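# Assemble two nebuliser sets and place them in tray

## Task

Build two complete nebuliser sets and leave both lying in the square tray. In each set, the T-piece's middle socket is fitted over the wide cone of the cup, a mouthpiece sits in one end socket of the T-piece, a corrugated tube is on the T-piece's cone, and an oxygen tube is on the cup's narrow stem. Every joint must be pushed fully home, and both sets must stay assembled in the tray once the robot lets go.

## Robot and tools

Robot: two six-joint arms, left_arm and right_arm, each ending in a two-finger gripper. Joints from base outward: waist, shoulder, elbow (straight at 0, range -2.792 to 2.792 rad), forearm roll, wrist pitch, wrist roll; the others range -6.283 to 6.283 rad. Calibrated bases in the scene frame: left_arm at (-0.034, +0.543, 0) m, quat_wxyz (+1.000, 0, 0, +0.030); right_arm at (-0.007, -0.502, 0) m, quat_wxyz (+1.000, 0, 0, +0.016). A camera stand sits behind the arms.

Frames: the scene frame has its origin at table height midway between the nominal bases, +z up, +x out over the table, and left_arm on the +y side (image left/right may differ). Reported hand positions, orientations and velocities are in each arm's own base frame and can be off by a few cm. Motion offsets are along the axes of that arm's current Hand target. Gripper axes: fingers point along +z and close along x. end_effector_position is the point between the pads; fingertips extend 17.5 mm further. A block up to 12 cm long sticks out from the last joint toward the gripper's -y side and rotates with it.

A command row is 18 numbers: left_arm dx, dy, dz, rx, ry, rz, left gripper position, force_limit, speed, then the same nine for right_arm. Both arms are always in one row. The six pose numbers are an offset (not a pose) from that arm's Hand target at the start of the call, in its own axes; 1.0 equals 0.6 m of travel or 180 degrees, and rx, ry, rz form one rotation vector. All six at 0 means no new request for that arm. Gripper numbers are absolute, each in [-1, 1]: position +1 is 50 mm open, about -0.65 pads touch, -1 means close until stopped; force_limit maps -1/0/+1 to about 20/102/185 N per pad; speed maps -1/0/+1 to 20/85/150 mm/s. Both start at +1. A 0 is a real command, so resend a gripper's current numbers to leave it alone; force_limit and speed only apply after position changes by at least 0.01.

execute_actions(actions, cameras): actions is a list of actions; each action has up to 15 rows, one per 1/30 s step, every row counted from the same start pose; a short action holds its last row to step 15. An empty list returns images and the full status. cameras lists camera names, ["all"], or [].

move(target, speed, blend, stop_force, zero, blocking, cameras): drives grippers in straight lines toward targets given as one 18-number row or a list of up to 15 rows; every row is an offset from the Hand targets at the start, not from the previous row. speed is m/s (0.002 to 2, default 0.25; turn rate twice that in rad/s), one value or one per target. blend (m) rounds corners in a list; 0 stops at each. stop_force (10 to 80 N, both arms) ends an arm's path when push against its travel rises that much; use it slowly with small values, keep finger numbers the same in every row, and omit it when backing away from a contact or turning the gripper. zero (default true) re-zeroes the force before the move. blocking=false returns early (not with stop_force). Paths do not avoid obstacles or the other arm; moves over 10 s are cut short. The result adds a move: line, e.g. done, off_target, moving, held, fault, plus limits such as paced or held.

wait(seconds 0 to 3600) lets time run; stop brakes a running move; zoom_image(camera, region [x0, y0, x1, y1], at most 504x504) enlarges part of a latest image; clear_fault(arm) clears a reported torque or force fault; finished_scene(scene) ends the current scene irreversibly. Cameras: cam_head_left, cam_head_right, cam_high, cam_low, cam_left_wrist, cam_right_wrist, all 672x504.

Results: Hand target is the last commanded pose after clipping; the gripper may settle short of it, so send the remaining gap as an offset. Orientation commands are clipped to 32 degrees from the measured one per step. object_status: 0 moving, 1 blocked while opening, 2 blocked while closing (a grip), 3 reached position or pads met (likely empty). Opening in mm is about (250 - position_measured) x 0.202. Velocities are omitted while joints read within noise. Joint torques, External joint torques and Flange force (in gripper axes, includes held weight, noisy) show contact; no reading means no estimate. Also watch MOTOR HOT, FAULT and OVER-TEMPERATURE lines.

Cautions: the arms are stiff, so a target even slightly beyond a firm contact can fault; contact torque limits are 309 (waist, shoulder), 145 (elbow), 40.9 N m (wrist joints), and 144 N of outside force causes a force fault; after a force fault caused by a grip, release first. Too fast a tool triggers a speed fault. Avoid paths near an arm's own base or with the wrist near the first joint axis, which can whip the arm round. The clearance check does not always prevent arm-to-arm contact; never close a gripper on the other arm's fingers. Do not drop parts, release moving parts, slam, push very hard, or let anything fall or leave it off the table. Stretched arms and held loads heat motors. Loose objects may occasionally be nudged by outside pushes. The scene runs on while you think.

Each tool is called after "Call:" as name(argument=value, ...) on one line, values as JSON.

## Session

Call:
execute_actions(actions=[])

Scene clock: 0.00 s.
left_arm: end_effector_position=(+1.1372, -0.2371, +0.2334) position_measured=2 object_status=3 end_effector_quat_wxyz=(-0.223, -0.362, +0.778, -0.462) | right_arm: end_effector_position=(+0.5323, -0.0672, +0.3831) position_measured=3 object_status=3 end_effector_quat_wxyz=(-0.088, +0.953, +0.041, +0.286)
Joint positions: left_arm=[-0.014 1.216 0.349 -1.078 1.574 -2.46] | right_arm=[-0.403 -0.243 2.054 0.508 0.923 0.855]
Joint velocities: within noise
Joint torques (N m): no reading
External joint torques (N m): no reading
Flange force (N): no reading
Hand target: left_arm +1.1372, -0.2371, +0.2334; -0.223, -0.362, +0.778, -0.462 | right_arm +0.5323, -0.0672, +0.3831; -0.088, +0.953, +0.041, +0.286
Tool commands: left_gripper/position=+1.0 left_gripper/force_limit=+1.0 left_gripper/speed=+1.0 right_gripper/position=+1.0 right_gripper/force_limit=+1.0 right_gripper/speed=+1.0

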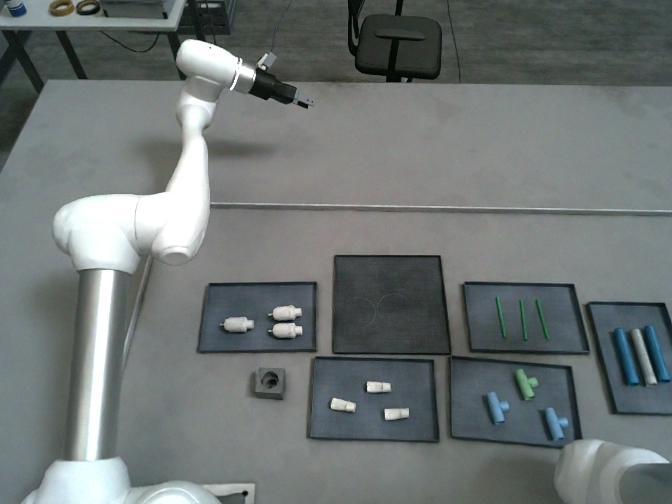

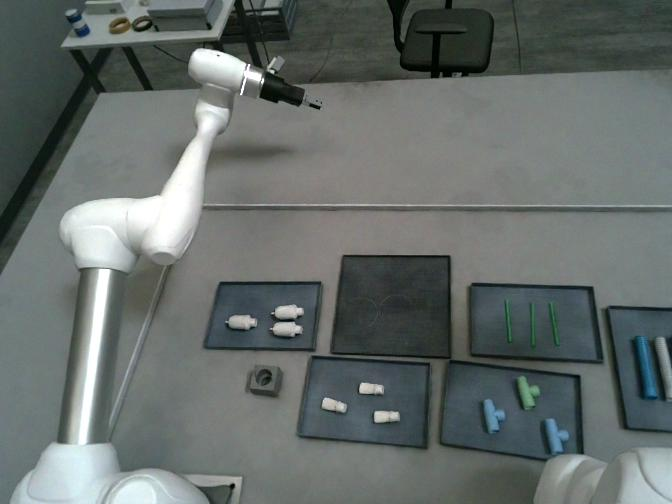

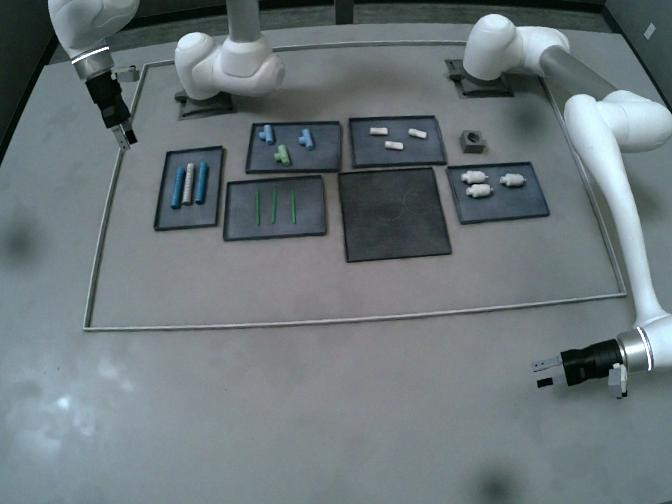

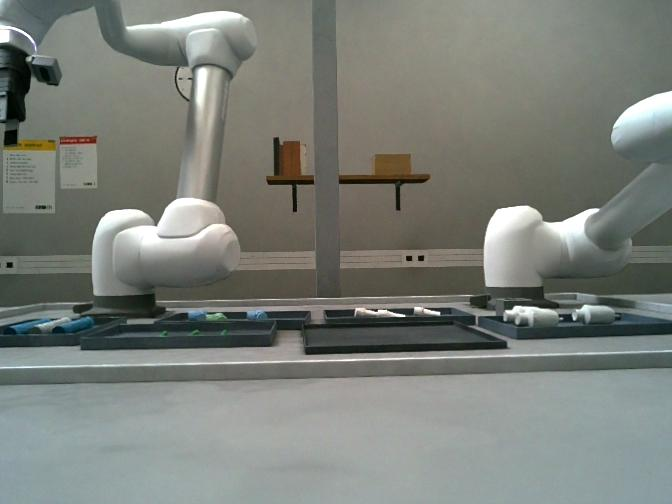

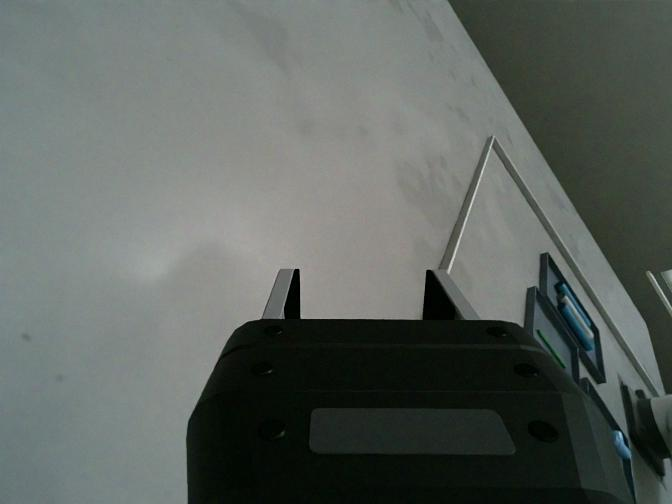

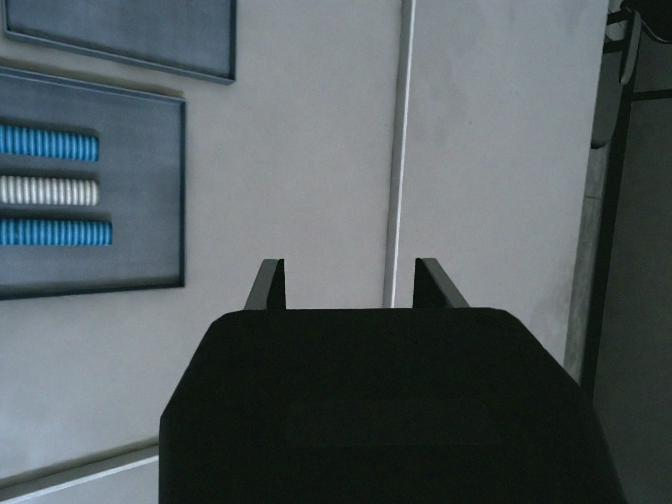

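Call:
zoom_image(camera="cam_head_left", region=[195, 270, 330, 410])

Call:
zoom_image(camera="cam_high", region=[220, 90, 580, 270])

Scaled by 3.600 from the camera's image (finer frame: 960x720).

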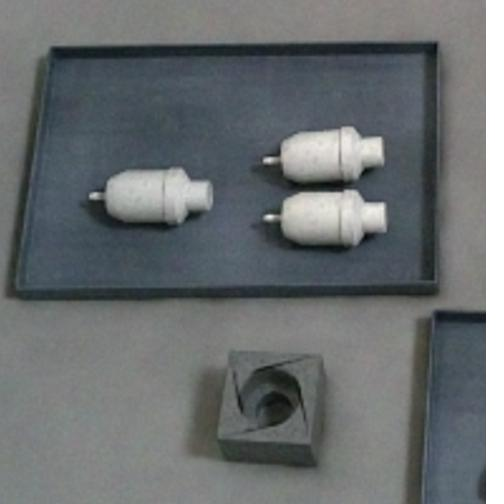

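Scaled by 1.400 from the camera's image (finer frame: 960x720).

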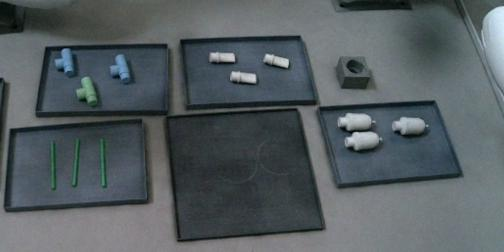

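Call:
zoom_image(camera="cam_head_left", region=[445, 270, 600, 450])

Call:
zoom_image(camera="cam_high", region=[240, 110, 450, 180])

Call:
move(target=[0.676,0.763,-0.16,-0.3239,-0.1443,0.2659,1,0,0,0,0,0,0,0,0,1,0,0], speed=0.3, cameras=["cam_left_wrist"])

Scaled by 2.800 from the camera's image (finer frame: 960x720).

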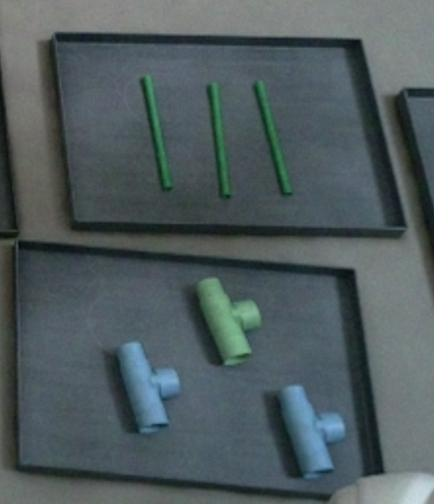

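Scaled by 2.400 from the camera's image (finer frame: 960x720).

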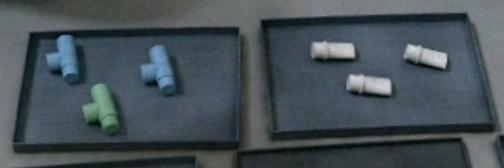

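Scene clock: 22.27 s.
left_arm: end_effector_position=(+0.5272, -0.1550, +0.2995) position_measured=2 object_status=3 end_effector_quat_wxyz=(+0.000, +0.030, +1.000, +0.000) | right_arm: end_effector_position=(+0.5323, -0.0672, +0.3831) position_measured=3 object_status=3 end_effector_quat_wxyz=(-0.088, +0.953, +0.041, +0.286)
Joint positions: left_arm=[-0.348 0.032 1.871 -0.001 1.239 -1.859] | right_arm=[-0.403 -0.243 2.054 0.508 0.923 0.855]
Joint torques (N m): left_arm=[0.78 -45.87 -41.39 4.32 -0.47 -0.18] | right_arm=[-1.96 -16.64 -42.88 4.66 -0.81 0.06]
External joint torques (N m): left_arm=[-0.75 1.83 0.48 -0.28 0.43 0.18] | right_arm=[1.82 -2.16 -1.88 0.29 -0.16 -0.02]
Flange force (N): left_arm=[-1.8 -1.5 0.8] | right_arm=[2.4 -4.8 -1.6]
Hand target: left_arm +0.5271, -0.1550, +0.2995; +0.000, +0.030, +1.000, +0.000 | right_arm +0.5323, -0.0672, +0.3831; -0.088, +0.953, +0.041, +0.286
Off the commanded pose: left_arm 0.000 m, 0 deg | right_arm 0.000 m, 0 deg.
move: done

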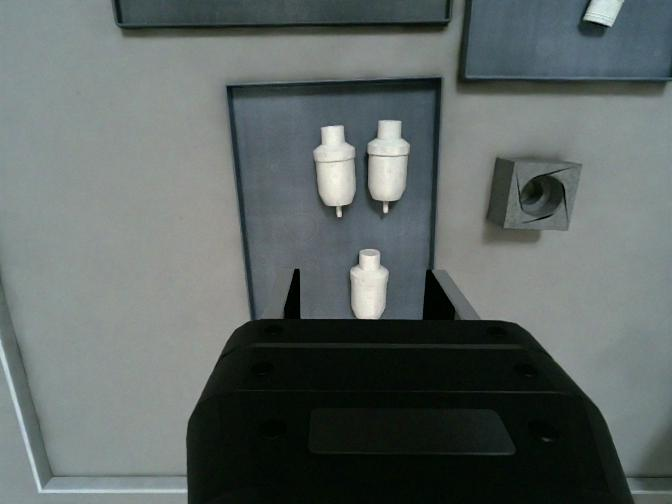

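Call:
move(target=[0.042,0.183,0.25,-0.11,0,0,0.8,0,0,-0.278,-0.625,0.192,-0.194,-0.099,0.519,1,0,0], speed=0.3, cameras=["cam_left_wrist","cam_right_wrist","cam_head_left"])

Scene clock: 44.13 s.
left_arm: end_effector_position=(+0.5084, -0.0440, +0.1495) position_measured=32 object_status=3 end_effector_quat_wxyz=(+0.005, +0.029, +0.985, +0.172) | right_arm: end_effector_position=(+0.4073, +0.3182, +0.2506) position_measured=3 object_status=3 end_effector_quat_wxyz=(-0.001, +0.696, -0.718, +0.000)
Joint positions: left_arm=[-0.341 0.131 2.104 0.386 1.041 -2.072] | right_arm=[0.596 0.011 1.987 0 1.143 3.769]
Joint torques (N m): left_arm=[1.46 -50.68 -35.16 4.12 0.01 -0.14] | right_arm=[-2.13 -39.75 -38.54 3.73 0.1 0.02]
External joint torques (N m): left_arm=[-1.59 2.34 0.32 -0.24 0.43 0.14] | right_arm=[1.95 -1.45 -1.7 0.25 -0.16 -0.02]
Flange force (N): left_arm=[-2.1 -4.1 0.6] | right_arm=[-3.3 1.9 -2.8]
Hand target: left_arm +0.5084, -0.0440, +0.1495; +0.005, +0.029, +0.985, +0.172 | right_arm +0.4073, +0.3183, +0.2506; -0.001, +0.696, -0.718, +0.000
Off the commanded pose: left_arm 0.000 m, 0 deg | right_arm 0.000 m, 0 deg.
move: done
Images, in order (width x height): cam_head_left 672x504, cam_left_wrist 672x504, cam_right_wrist 672x504.

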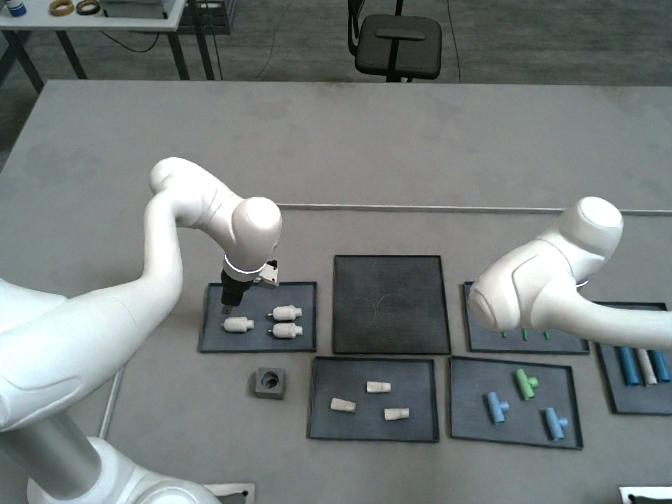

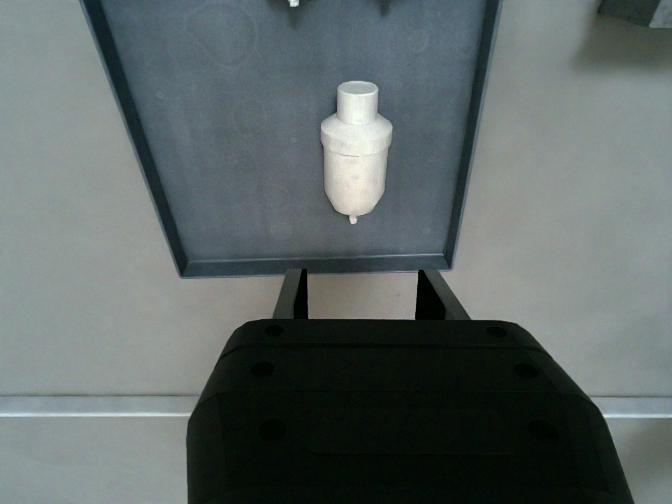

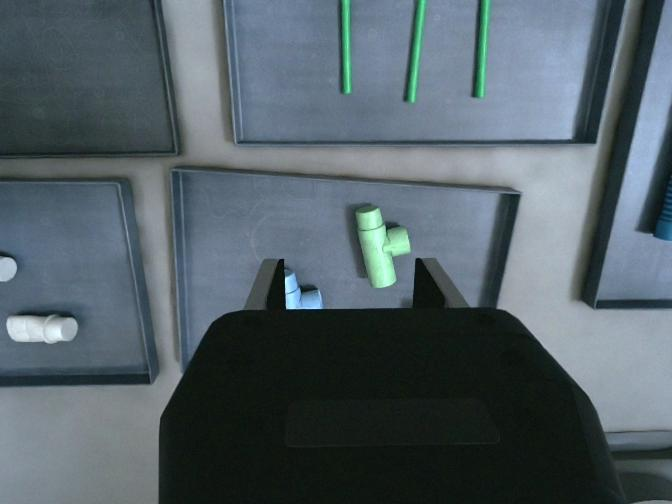

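Call:
move(target=[0.002,-0.0413,0.1987,0,0,0,0.8,0.8,-0.6,0,0.1667,0,0,0,0,1,0,0], speed=0.15, cameras=["cam_left_wrist","cam_right_wrist"])

Scene clock: 54.07 s.
left_arm: end_effector_position=(+0.5082, -0.0269, +0.0289) position_measured=32 object_status=3 end_effector_quat_wxyz=(+0.005, +0.029, +0.985, +0.172) | right_arm: end_effector_position=(+0.3073, +0.3215, +0.2505) position_measured=3 object_status=3 end_effector_quat_wxyz=(-0.001, +0.696, -0.718, +0.000)
Joint positions: left_arm=[-0.311 0.29 2.199 0.474 0.8 -2.18] | right_arm=[0.73 -0.109 2.099 0.001 1.15 3.903]
Joint torques (N m): left_arm=[1.81 -59.99 -27.65 3.18 0.09 -0.16] | right_arm=[-2.16 -26.77 -38.92 3.77 0.11 0.02]
External joint torques (N m): left_arm=[-2.03 2.31 -0.02 -0.28 0.43 0.16] | right_arm=[1.91 -1.66 -1.41 0.21 -0.17 -0.02]
Flange force (N): left_arm=[-2.2 -5.1 0.7] | right_arm=[-2.6 3.4 -2.8]
Hand target: left_arm +0.5082, -0.0269, +0.0289; +0.005, +0.029, +0.985, +0.172 | right_arm +0.3073, +0.3214, +0.2505; -0.001, +0.696, -0.718, +0.000
Off the commanded pose: left_arm 0.000 m, 0 deg | right_arm 0.000 m, 0 deg.
move: done

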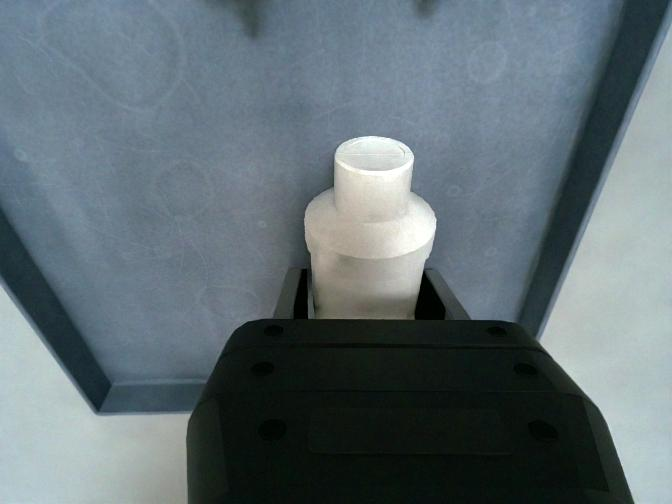

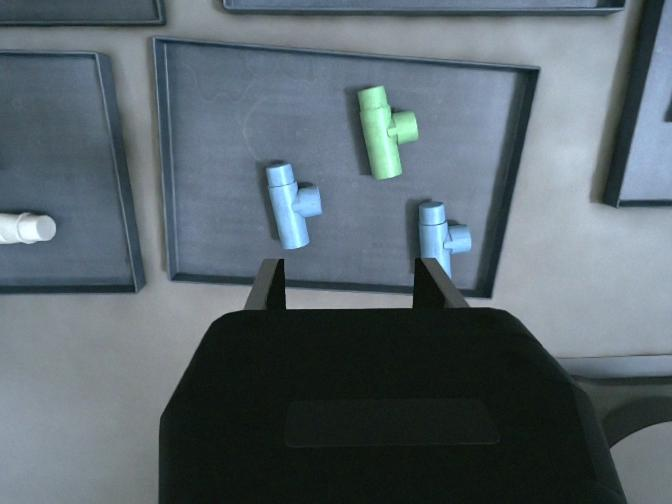

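Call:
move(target=[0.004,0,0,0,0,0,0.8,0.8,-0.6,-0.0717,0.0758,0.2333,0,0,-0.053,0.8,0,0], speed=0.2, cameras=["cam_right_wrist"])

Call:
move(target=[0,0,0,0,0,0,-1,0.8,-0.6,0,0,0,0,0,0,0.8,0,0], cameras=["cam_left_wrist"])

Scene clock: 61.47 s.
left_arm: end_effector_position=(+0.5058, -0.0268, +0.0289) position_measured=32 object_status=3 end_effector_quat_wxyz=(+0.005, +0.029, +0.985, +0.172) | right_arm: end_effector_position=(+0.2633, +0.3660, +0.1106) position_measured=32 object_status=3 end_effector_quat_wxyz=(-0.001, +0.753, -0.658, +0.000)
Joint positions: left_arm=[-0.312 0.287 2.204 0.475 0.799 -2.182] | right_arm=[0.87 0.05 2.246 0 0.845 3.877]
Joint torques (N m): left_arm=[1.57 -59.42 -27.65 3.17 0.13 -0.17] | right_arm=[-2.03 -36.74 -31.83 3.07 0.12 0.03]
External joint torques (N m): left_arm=[-1.78 2.16 0.08 -0.27 0.4 0.17] | right_arm=[2.04 -1.61 -1.25 0.21 -0.17 -0.03]
Flange force (N): left_arm=[-1.9 -4.5 0.7] | right_arm=[-3.0 3.3 -3.0]
Hand target: left_arm +0.5058, -0.0268, +0.0289; +0.005, +0.029, +0.985, +0.172 | right_arm +0.2633, +0.3659, +0.1106; -0.001, +0.753, -0.658, +0.000
Off the commanded pose: left_arm 0.000 m, 0 deg | right_arm 0.000 m, 0 deg.
move: done

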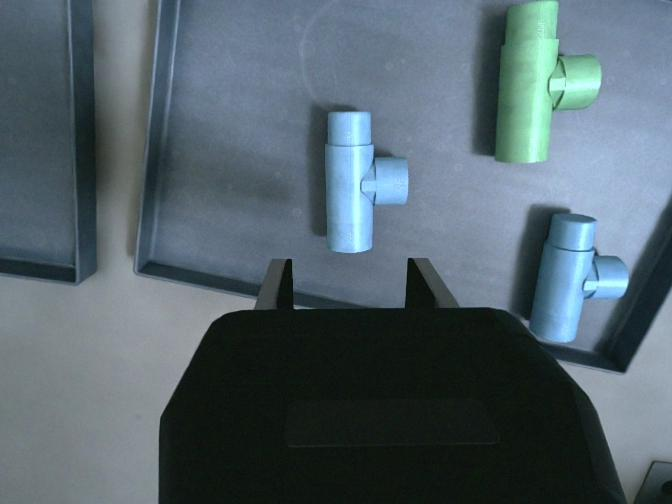

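Scene clock: 61.97 s.
left_arm: end_effector_position=(+0.5058, -0.0268, +0.0289) position_measured=74 object_status=2 end_effector_quat_wxyz=(+0.005, +0.029, +0.985, +0.172) | right_arm: end_effector_position=(+0.2633, +0.3659, +0.1106) position_measured=32 object_status=3 end_effector_quat_wxyz=(-0.001, +0.753, -0.658, +0.000)
Joint positions: left_arm=[-0.312 0.287 2.204 0.475 0.799 -2.182] | right_arm=[0.87 0.05 2.246 0 0.845 3.877]
Joint torques (N m): left_arm=[1.8 -59.68 -27.73 3.18 0.12 -0.13] | right_arm=[-2.17 -36.97 -31.87 3.07 0.12 0.02]
External joint torques (N m): left_arm=[-1.95 2.67 0.11 -0.29 0.4 0.12] | right_arm=[2.1 -1.31 -1.17 0.2 -0.17 -0.02]
Flange force (N): left_arm=[-2.4 -5.3 1.4] | right_arm=[-3.4 3.2 -2.5]
Hand target: left_arm +0.5058, -0.0268, +0.0289; +0.005, +0.029, +0.985, +0.172 | right_arm +0.2633, +0.3659, +0.1106; -0.001, +0.753, -0.658, +0.000
Off the commanded pose: left_arm 0.000 m, 0 deg | right_arm 0.000 m, 0 deg.
move: done

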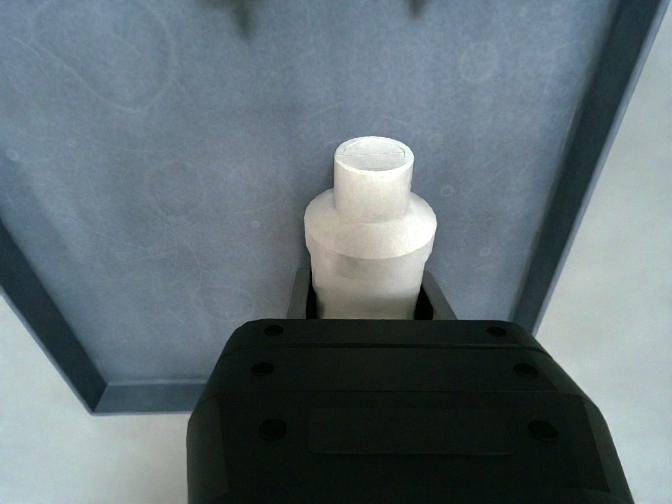

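Call:
move(target=[0,0.068,-0.188,0,0,0,-1,0.8,-0.6,0.0035,0.006,0.1447,0,0,0,0.5,0,0], speed=0.15, cameras=["cam_right_wrist"])

Scene clock: 71.23 s.
left_arm: end_effector_position=(+0.5059, -0.0265, +0.1488) position_measured=74 object_status=2 end_effector_quat_wxyz=(+0.005, +0.029, +0.985, +0.172) | right_arm: end_effector_position=(+0.2601, +0.3635, +0.0238) position_measured=78 object_status=3 end_effector_quat_wxyz=(-0.001, +0.753, -0.658, +0.000)
Joint positions: left_arm=[-0.311 0.121 2.116 0.392 1.029 -2.047] | right_arm=[0.872 0.18 2.321 0 0.639 3.879]
Joint torques (N m): left_arm=[1.6 -50.1 -35.02 4.12 0.05 -0.12] | right_arm=[-1.91 -43.93 -25.31 2.42 0.11 0.02]
External joint torques (N m): left_arm=[-1.84 2.7 0.28 -0.26 0.37 0.12] | right_arm=[1.76 -1.8 -1.14 0.19 -0.16 -0.02]
Flange force (N): left_arm=[-2.7 -4.8 0.9] | right_arm=[-2.6 2.9 -3.5]
Hand target: left_arm +0.5059, -0.0265, +0.1488; +0.005, +0.029, +0.985, +0.172 | right_arm +0.2601, +0.3635, +0.0237; -0.001, +0.753, -0.658, +0.000
Off the commanded pose: left_arm 0.000 m, 0 deg | right_arm 0.000 m, 0 deg.
move: done

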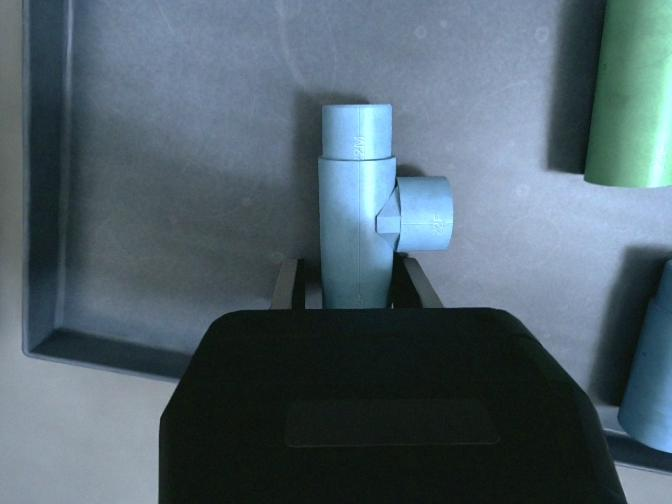

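Call:
move(target=[0,0,0,0,0,0,-1,0.8,-0.6,0.0034,-0.0058,0,0,0,0,0.5,0,0], speed=0.05)

Call:
move(target=[0,0,0,0,0,0,-1,0.8,-0.6,0,0,0,0,0,0,-1,0.8,-0.6], cameras=["cam_right_wrist"])

Scene clock: 77.40 s.
left_arm: end_effector_position=(+0.5059, -0.0265, +0.1488) position_measured=74 object_status=2 end_effector_quat_wxyz=(+0.005, +0.029, +0.985, +0.172) | right_arm: end_effector_position=(+0.2638, +0.3619, +0.0237) position_measured=78 object_status=3 end_effector_quat_wxyz=(-0.001, +0.753, -0.658, +0.000)
Joint positions: left_arm=[-0.311 0.121 2.116 0.392 1.029 -2.047] | right_arm=[0.864 0.182 2.319 0 0.64 3.87]
Joint torques (N m): left_arm=[1.66 -49.72 -35.13 4.12 0.03 -0.13] | right_arm=[-1.88 -44.25 -25.37 2.44 0.15 0]
External joint torques (N m): left_arm=[-1.62 2.27 0.26 -0.24 0.39 0.13] | right_arm=[1.92 -1.77 -1.08 0.18 -0.2 0]
Flange force (N): left_arm=[-2.2 -4.1 0.5] | right_arm=[-2.8 3.2 -3.3]
Hand target: left_arm +0.5059, -0.0265, +0.1488; +0.005, +0.029, +0.985, +0.172 | right_arm +0.2638, +0.3619, +0.0237; -0.001, +0.753, -0.658, +0.000
Off the commanded pose: left_arm 0.000 m, 0 deg | right_arm 0.000 m, 0 deg.
move: done

Scene clock: 77.90 s.
left_arm: end_effector_position=(+0.5059, -0.0265, +0.1488) position_measured=74 object_status=2 end_effector_quat_wxyz=(+0.005, +0.029, +0.985, +0.172) | right_arm: end_effector_position=(+0.2638, +0.3619, +0.0237) position_measured=135 object_status=2 end_effector_quat_wxyz=(-0.001, +0.753, -0.658, +0.000)
Joint positions: left_arm=[-0.311 0.121 2.116 0.392 1.029 -2.047] | right_arm=[0.864 0.182 2.319 0 0.64 3.87]
Joint torques (N m): left_arm=[1.82 -49.93 -35.12 4.15 0.02 -0.16] | right_arm=[-1.83 -44 -25.41 2.43 0.13 0]
External joint torques (N m): left_arm=[-1.93 2.69 0.29 -0.28 0.4 0.16] | right_arm=[1.7 -1.59 -1.06 0.18 -0.18 0]
Flange force (N): left_arm=[-2.6 -4.9 0.7] | right_arm=[-2.6 2.8 -3.0]
Hand target: left_arm +0.5059, -0.0265, +0.1488; +0.005, +0.029, +0.985, +0.172 | right_arm +0.2638, +0.3619, +0.0237; -0.001, +0.753, -0.658, +0.000
Off the commanded pose: left_arm 0.000 m, 0 deg | right_arm 0.000 m, 0 deg.
move: done

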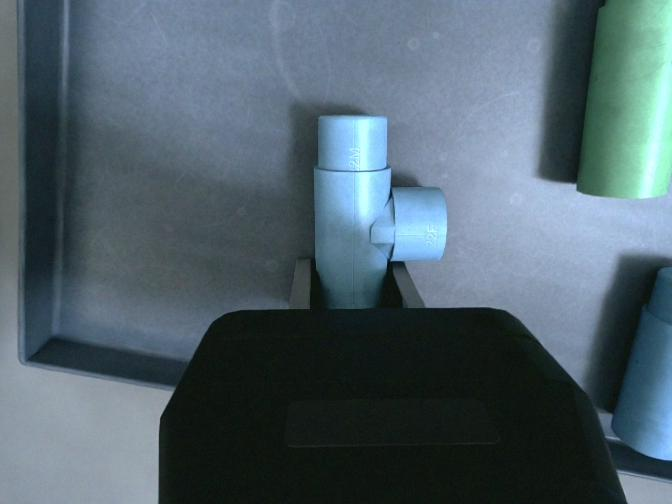

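Call:
move(target=[0.1875,-0.583,-0.388,0.4885,0,0,-1,0.8,-0.6,0,0,-0.333,0,0,0,-1,0.8,-0.6], speed=0.3)

Call:
move(target=[0,0,0,0,0,0,-1,0.8,-0.6,-0.2867,-0.2088,-0.2763,0.0349,-0.4992,0.0349,-1,0.8,-0.6], speed=0.25, cameras=["cam_low","cam_right_wrist","cam_left_wrist","cam_head_left"])

Scene clock: 93.00 s.
left_arm: end_effector_position=(+0.3693, -0.4270, +0.2497) position_measured=74 object_status=2 end_effector_quat_wxyz=(-0.017, +0.025, +0.828, -0.560) | right_arm: end_effector_position=(+0.2637, +0.3617, +0.2235) position_measured=135 object_status=2 end_effector_quat_wxyz=(-0.001, +0.753, -0.658, +0.000)
Joint positions: left_arm=[-0.472 0.063 2.341 -1.6 1.018 -0.811] | right_arm=[0.864 -0.082 2.129 0 1.093 3.87]
Joint torques (N m): left_arm=[1.22 -36.26 -27.3 -1.38 1.53 -0.13] | right_arm=[-2.26 -28.8 -37.85 3.66 0.09 0.04]
External joint torques (N m): left_arm=[-1.26 2.59 0.09 -0.43 0.39 0.13] | right_arm=[2.17 -1.55 -1.39 0.22 -0.14 -0.04]
Flange force (N): left_arm=[-2.2 3.5 5.9] | right_arm=[-3.2 3.5 -2.8]
Hand target: left_arm +0.3693, -0.4270, +0.2497; -0.017, +0.025, +0.828, -0.560 | right_arm +0.2637, +0.3617, +0.2235; -0.001, +0.753, -0.658, +0.000
Off the commanded pose: left_arm 0.000 m, 0 deg | right_arm 0.000 m, 0 deg.
move: done

Scene clock: 96.57 s.
left_arm: end_effector_position=(+0.3693, -0.4270, +0.2497) position_measured=74 object_status=2 end_effector_quat_wxyz=(-0.017, +0.025, +0.828, -0.560) | right_arm: end_effector_position=(+0.3646, +0.5489, +0.3896) position_measured=135 object_status=2 end_effector_quat_wxyz=(+0.502, -0.499, +0.501, +0.499)
Joint positions: left_arm=[-0.472 0.063 2.341 -1.6 1.018 -0.811] | right_arm=[0.541 0.059 2.265 1.965 1.183 2.31]
Joint torques (N m): left_arm=[1.69 -35.71 -27.29 -1.33 1.55 -0.14] | right_arm=[-1.89 -41.16 -35.19 0.49 2.47 -0.02]
External joint torques (N m): left_arm=[-1.76 2.28 0.09 -0.48 0.36 0.14] | right_arm=[1.79 -1.63 -1.47 0.15 -0.23 -0.03]
Flange force (N): left_arm=[-1.2 2.7 6.7] | right_arm=[-3.6 2.5 4.0]
Hand target: left_arm +0.3693, -0.4270, +0.2497; -0.017, +0.025, +0.828, -0.560 | right_arm +0.3646, +0.5489, +0.3895; +0.502, -0.499, +0.501, +0.499
Off the commanded pose: left_arm 0.000 m, 0 deg | right_arm 0.000 m, 0 deg.
move: done
Images, in order (width x height): cam_head_left 672x504, cam_low 672x504, cam_left_wrist 672x504, cam_right_wrist 672x504.

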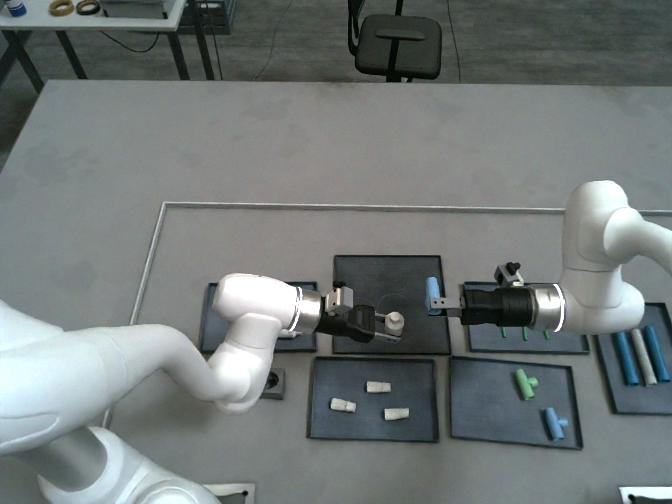

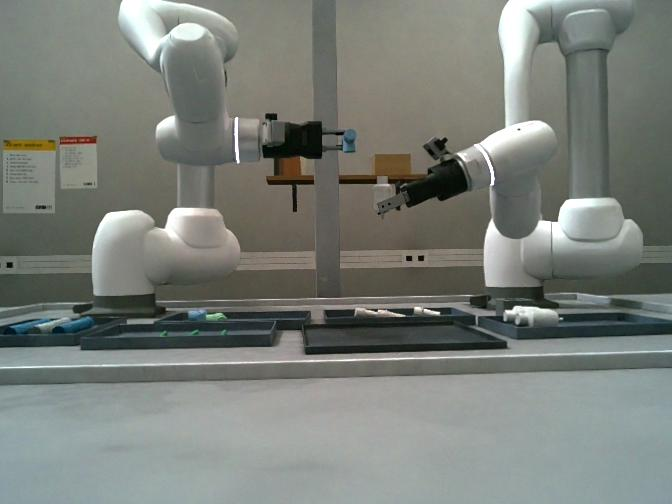

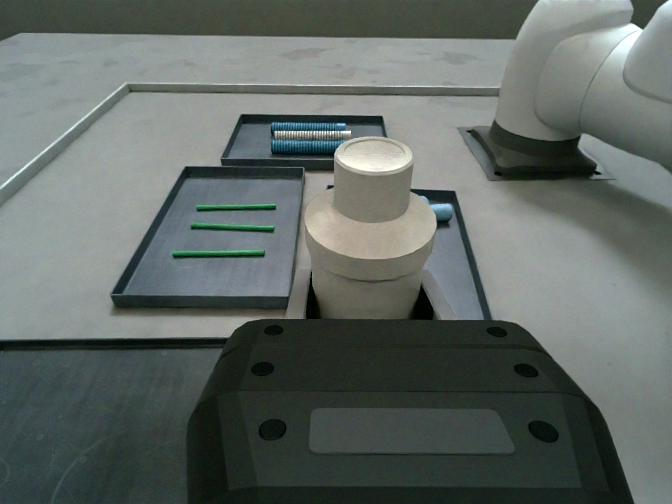

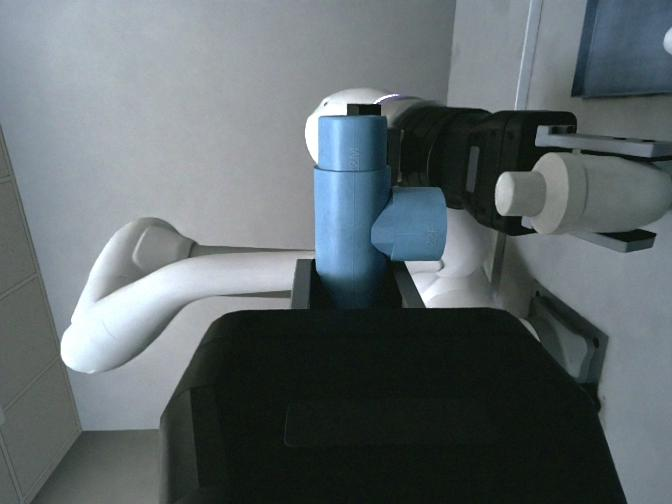

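Call:
move(target=[0,0,0,0,0,0,-1,0.8,-0.6,0.04,0.0053,0.1168,0,0,0,-1,0.8,-0.6], speed=0.15, cameras=["cam_low","cam_right_wrist","cam_head_left"])

Call:
zoom_image(camera="cam_low", region=[330, 110, 430, 230])

Call:
zoom_image(camera="cam_right_wrist", region=[300, 90, 672, 330])

Scene clock: 102.43 s.
left_arm: end_effector_position=(+0.3693, -0.4270, +0.2497) position_measured=74 object_status=2 end_effector_quat_wxyz=(-0.017, +0.025, +0.828, -0.560) | right_arm: end_effector_position=(+0.3617, +0.6190, +0.3656) position_measured=135 object_status=2 end_effector_quat_wxyz=(+0.502, -0.499, +0.501, +0.499)
Joint positions: left_arm=[-0.472 0.063 2.341 -1.6 1.018 -0.811] | right_arm=[0.668 0.155 2.213 2.09 1.121 2.222]
Joint torques (N m): left_arm=[1.53 -35.68 -27.34 -1.36 1.53 -0.16] | right_arm=[-2.13 -50.47 -34.24 0 2.59 -0.04]
External joint torques (N m): left_arm=[-1.51 2.29 0.16 -0.45 0.38 0.17] | right_arm=[2.14 -1.64 -1.33 0.1 -0.17 -0.02]
Flange force (N): left_arm=[-1.4 3.1 6.1] | right_arm=[-3.4 3.0 3.8]
Hand target: left_arm +0.3693, -0.4270, +0.2497; -0.017, +0.025, +0.828, -0.560 | right_arm +0.3617, +0.6190, +0.3656; +0.502, -0.499, +0.501, +0.499
Off the commanded pose: left_arm 0.000 m, 0 deg | right_arm 0.000 m, 0 deg.
move: done
Images, in order (width x height): cam_head_left 672x504, cam_low 672x504, cam_right_wrist 672x504.

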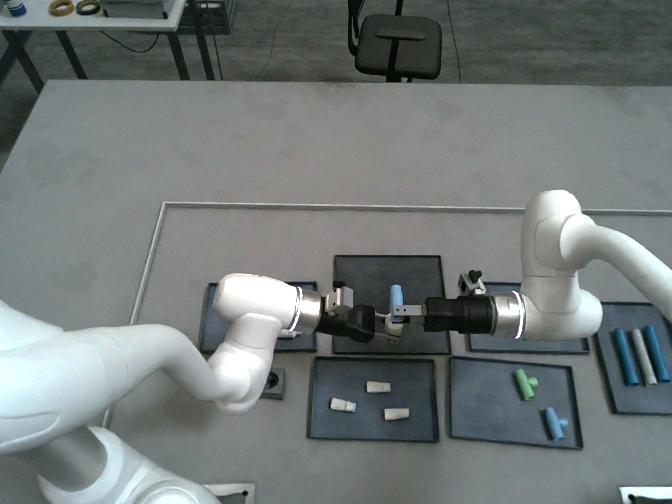

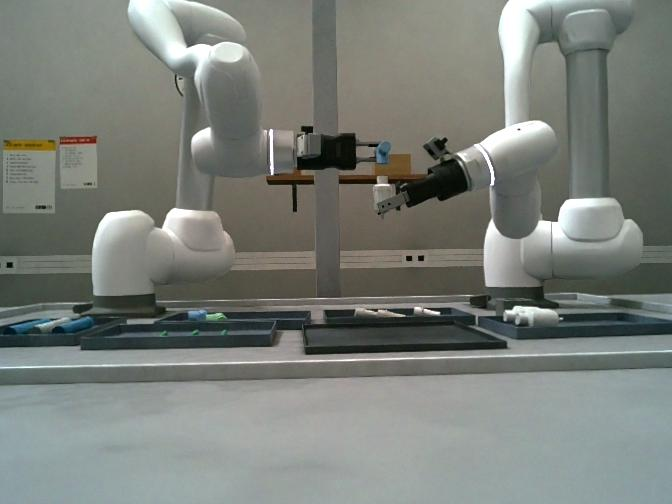

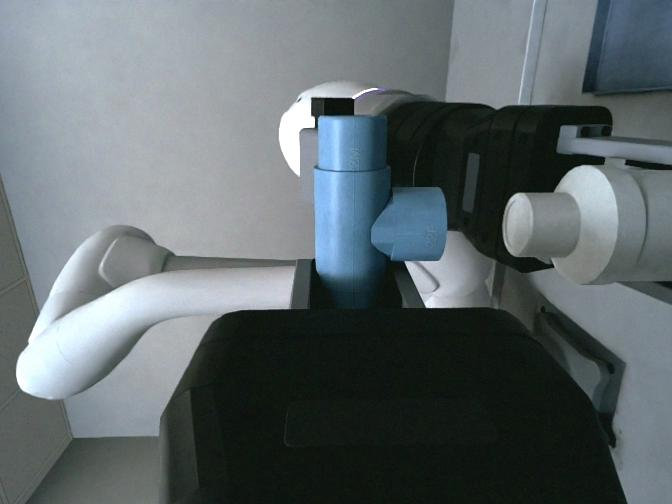

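Scaled by 4.200 from the camera's image (finer frame: 960x720).

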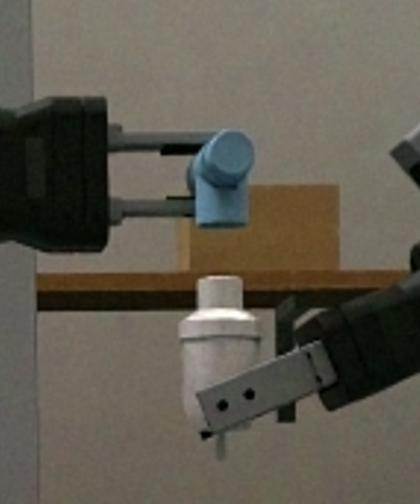

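Scaled by 1.355 from the camera's image (finer frame: 960x720).

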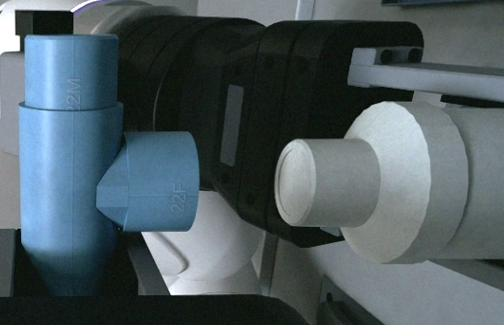

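Call:
move(target=[0,0,0,0,0,0,-1,0.8,-0.6,0.03,0.0008,-0.002,0,0,0,-1,0.8,-0.6], speed=0.1, cameras=["cam_low","cam_right_wrist"])

Call:
zoom_image(camera="cam_low", region=[350, 120, 410, 210])

Call:
zoom_image(camera="cam_right_wrist", region=[300, 90, 672, 330])

Scene clock: 111.63 s.
left_arm: end_effector_position=(+0.3693, -0.4270, +0.2497) position_measured=74 object_status=2 end_effector_quat_wxyz=(-0.017, +0.025, +0.828, -0.560) | right_arm: end_effector_position=(+0.3612, +0.6179, +0.3477) position_measured=135 object_status=2 end_effector_quat_wxyz=(+0.502, -0.499, +0.501, +0.499)
Joint positions: left_arm=[-0.472 0.063 2.341 -1.6 1.018 -0.811] | right_arm=[0.667 0.18 2.228 2.105 1.142 2.184]
Joint torques (N m): left_arm=[1.71 -35.74 -27.28 -1.36 1.54 -0.17] | right_arm=[-2.15 -51.91 -32.93 -0.06 2.75 -0.04]
External joint torques (N m): left_arm=[-1.86 2.25 0.21 -0.45 0.37 0.18] | right_arm=[2.1 -1.52 -1.44 0.11 -0.27 -0.02]
Flange force (N): left_arm=[-0.9 2.8 6.8] | right_arm=[-3.5 2.7 4.2]
Hand target: left_arm +0.3693, -0.4270, +0.2497; -0.017, +0.025, +0.828, -0.560 | right_arm +0.3612, +0.6179, +0.3476; +0.502, -0.499, +0.501, +0.499
Off the commanded pose: left_arm 0.000 m, 0 deg | right_arm 0.000 m, 0 deg.
move: done

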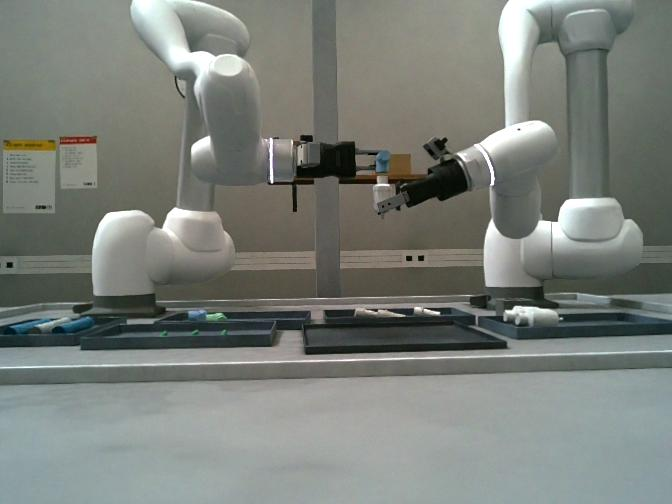

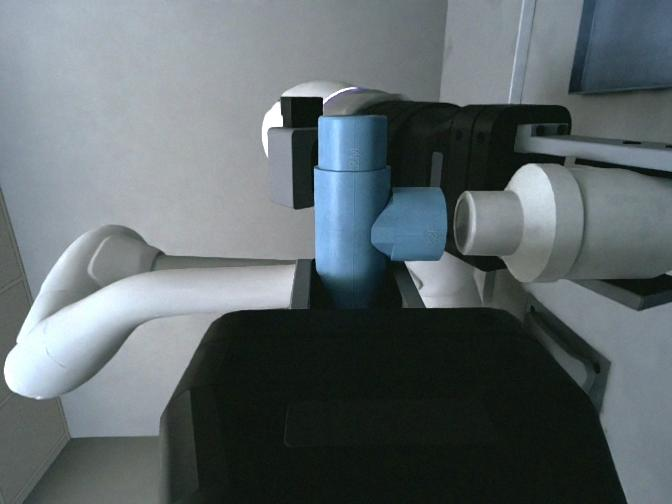

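Scaled by 5.600 from the camera's image (finer frame: 960x720).

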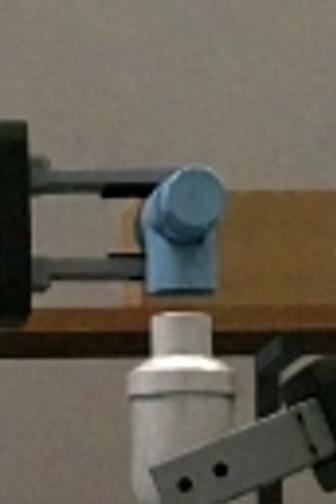

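Scaled by 1.355 from the camera's image (finer frame: 960x720).

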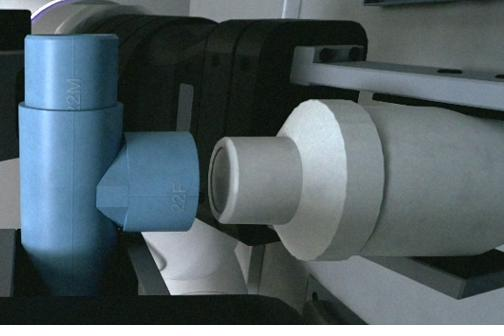

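Call:
move(target=[0,0,0,0,0,0,-1,0.8,-0.6,0.06,0,0,0,0,0,-1,0.8,-0.6], speed=0.02, stop_force=12)

Call:
move(target=[0,0,0,0,0,0,-1,0.8,-0.6,0.01,0,0,0,0,0,-1,0.8,-0.6], speed=0.01, stop_force=35, cameras=["cam_low","cam_right_wrist"])

Scene clock: 116.33 s.
left_arm: end_effector_position=(+0.3692, -0.4270, +0.2496) position_measured=74 object_status=2 end_effector_quat_wxyz=(-0.017, +0.025, +0.828, -0.560) | right_arm: end_effector_position=(+0.3613, +0.6179, +0.3265) position_measured=135 object_status=2 end_effector_quat_wxyz=(+0.502, -0.499, +0.501, +0.499)
Joint positions: left_arm=[-0.472 0.063 2.341 -1.6 1.018 -0.811] | right_arm=[0.667 0.213 2.242 2.123 1.167 2.14]
Joint torques (N m): left_arm=[-0.32 -43.86 -36.19 -4.25 4.93 -0.27] | right_arm=[-0.01 -42.11 -24.11 -2.33 -1.11 0.22]
External joint torques (N m): left_arm=[0.19 10.45 8.87 2.44 -3.01 0.27] | right_arm=[-0.09 -13.59 -8.71 2.36 3.67 -0.27]
Flange force (N): left_arm=[-1.1 19.8 8.4] | right_arm=[-20.5 2.9 -2.1]
Hand target: left_arm +0.3693, -0.4270, +0.2497; -0.017, +0.025, +0.828, -0.560 | right_arm +0.3613, +0.6179, +0.3266; +0.502, -0.499, +0.501, +0.499 (not the last commanded pose)
Off the commanded pose: left_arm 0.000 m, 0 deg | right_arm 0.015 m, 0 deg.
move: contact (right_arm)

Scene clock: 117.53 s.
left_arm: end_effector_position=(+0.3693, -0.4270, +0.2497) position_measured=74 object_status=2 end_effector_quat_wxyz=(-0.017, +0.025, +0.828, -0.560) | right_arm: end_effector_position=(+0.3613, +0.6179, +0.3230) position_measured=135 object_status=2 end_effector_quat_wxyz=(+0.502, -0.499, +0.500, +0.499)
Joint positions: left_arm=[-0.472 0.063 2.341 -1.6 1.018 -0.811] | right_arm=[0.667 0.219 2.244 2.126 1.172 2.132]
Joint torques (N m): left_arm=[-5.48 -66.91 -53.36 -9.88 15.42 -0.39] | right_arm=[-4.55 -11.63 -5.76 -6.2 -13.4 0.55]
External joint torques (N m): left_arm=[5.36 33.62 26.37 8.09 -13.52 0.39] | right_arm=[4.32 -44.12 -26.85 6.23 15.96 -0.61]
Flange force (N): left_arm=[-9.5 61.7 21.8] | right_arm=[-62.7 13.0 -6.9]
Hand target: left_arm +0.3693, -0.4270, +0.2497; -0.017, +0.025, +0.828, -0.560 | right_arm +0.3613, +0.6179, +0.3230; +0.502, -0.499, +0.500, +0.499 (not the last commanded pose)
Off the commanded pose: left_arm 0.000 m, 0 deg | right_arm 0.002 m, 0 deg.
move: contact (right_arm)

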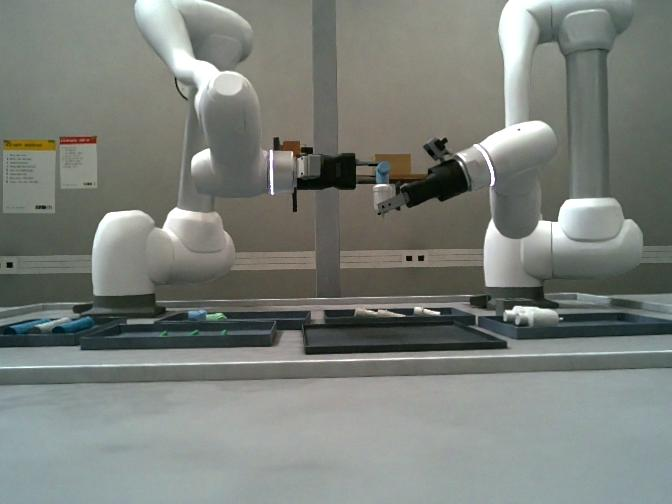

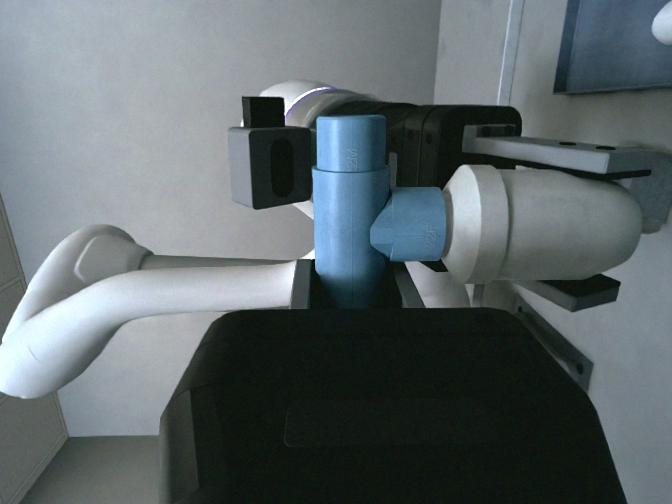

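Call:
move(target=[[0,0,0,0,0,0,-1,0.8,-0.6,0.0025,0.0013,0.0038,0.0278,0,0,-1,0.8,-0.6],[0,0,0,0,0,0,-1,0.8,-0.6,0.004,-0.0013,-0.0038,-0.0278,0,0,-1,0.8,-0.6],[0,0,0,0,0,0,-1,0.8,-0.6,0.005,0.0013,0.0038,0.0278,0,0,-1,0.8,-0.6],[0,0,0,0,0,0,-1,0.8,-0.6,0.005,0,0,0,0,0,-1,0.8,-0.6]], speed=0.1, blend=0.001, cameras=["cam_right_wrist"])

Call:
zoom_image(camera="cam_right_wrist", region=[360, 130, 560, 330])

Scene clock: 128.67 s.
left_arm: end_effector_position=(+0.3693, -0.4270, +0.2497) position_measured=74 object_status=2 end_effector_quat_wxyz=(-0.017, +0.025, +0.828, -0.560) | right_arm: end_effector_position=(+0.3613, +0.6179, +0.3200) position_measured=135 object_status=2 end_effector_quat_wxyz=(+0.502, -0.499, +0.500, +0.499)
Joint positions: left_arm=[-0.472 0.063 2.341 -1.6 1.018 -0.811] | right_arm=[0.667 0.224 2.246 2.129 1.175 2.126]
Joint torques (N m): left_arm=[-3.3 -72.4 -54.56 -10.05 17.88 -0.51] | right_arm=[-8.62 -6.17 1.43 -8.18 -16.35 0.16]
External joint torques (N m): left_arm=[3.26 38.89 27.36 8.25 -15.98 0.52] | right_arm=[8.42 -50.19 -33.74 8.21 18.93 -0.21]
Flange force (N): left_arm=[-12.0 66.8 34.7] | right_arm=[-72.7 15.6 2.7]
Hand target: left_arm +0.3693, -0.4270, +0.2497; -0.017, +0.025, +0.828, -0.560 | right_arm +0.3613, +0.6179, +0.3200; +0.502, -0.499, +0.500, +0.499
Off the commanded pose: left_arm 0.000 m, 0 deg | right_arm 0.000 m, 0 deg.
move: done

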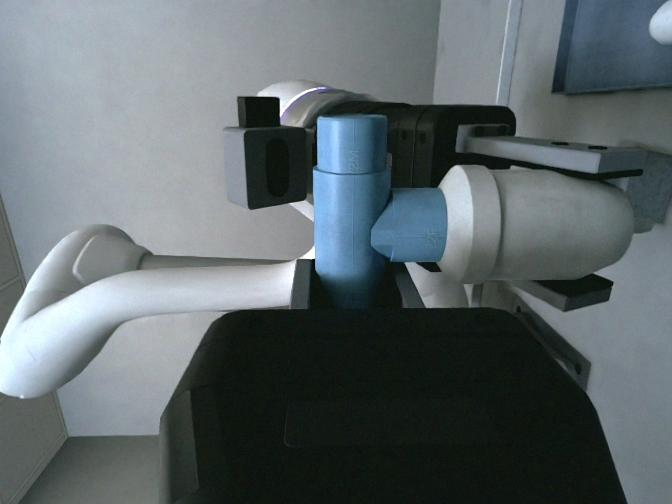

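Scaled by 2.520 from the camera's image (finer frame: 960x720).

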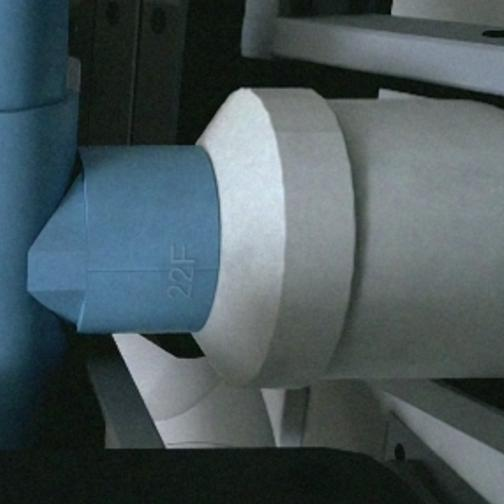

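Call:
move(target=[[0,0,0,0,0,0,-1,0.8,-0.6,0.002,0.0013,0.0038,0.0278,0,0,-1,0.8,-0.6],[0,0,0,0,0,0,-1,0.8,-0.6,0.0033,-0.0013,-0.0038,-0.0278,0,0,-1,0.8,-0.6],[0,0,0,0,0,0,-1,0.8,-0.6,0.0033,0.0013,0.0038,0.0278,0,0,-1,0.8,-0.6],[0,0,0,0,0,0,-1,0.8,-0.6,0.0033,0,0,0,0,0,-1,0.8,-0.6]], speed=0.1, blend=0.001, cameras=["cam_right_wrist"])

Call:
zoom_image(camera="cam_right_wrist", region=[400, 170, 480, 290])

Scene clock: 136.43 s.
left_arm: end_effector_position=(+0.3693, -0.4270, +0.2497) position_measured=74 object_status=2 end_effector_quat_wxyz=(-0.017, +0.025, +0.828, -0.560) | right_arm: end_effector_position=(+0.3613, +0.6179, +0.3180) position_measured=135 object_status=2 end_effector_quat_wxyz=(+0.502, -0.499, +0.500, +0.499)
Joint positions: left_arm=[-0.472 0.063 2.341 -1.6 1.018 -0.811] | right_arm=[0.667 0.227 2.247 2.13 1.177 2.122]
Joint torques (N m): left_arm=[-5.88 -91.97 -65.41 -13.62 26.56 -0.45] | right_arm=[-17.82 19.19 18.03 -10.52 -27.8 0.37]
External joint torques (N m): left_arm=[5.62 58.63 38.24 11.81 -24.65 0.46] | right_arm=[17.71 -75.26 -50.18 10.52 30.38 -0.42]
Flange force (N): left_arm=[-22.7 97.6 53.2] | right_arm=[-107.8 27.1 7.7]
Hand target: left_arm +0.3693, -0.4270, +0.2497; -0.017, +0.025, +0.828, -0.560 | right_arm +0.3613, +0.6179, +0.3180; +0.502, -0.499, +0.500, +0.499
Off the commanded pose: left_arm 0.000 m, 0 deg | right_arm 0.000 m, 0 deg.
move: done

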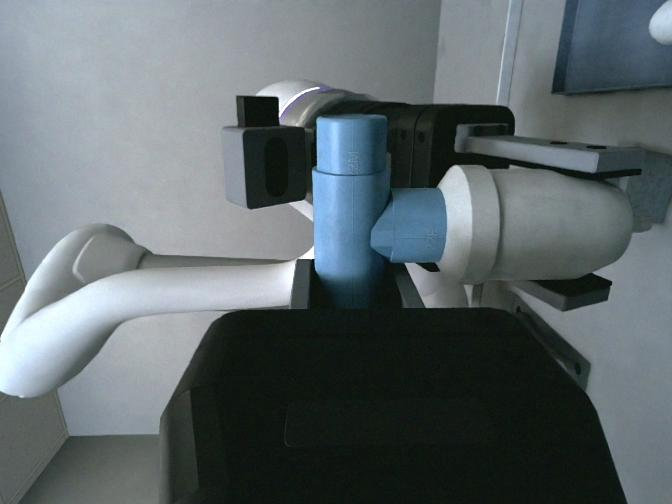

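Scaled by 4.200 from the camera's image (finer frame: 960x720).

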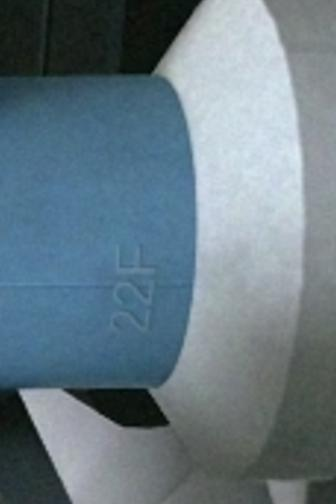

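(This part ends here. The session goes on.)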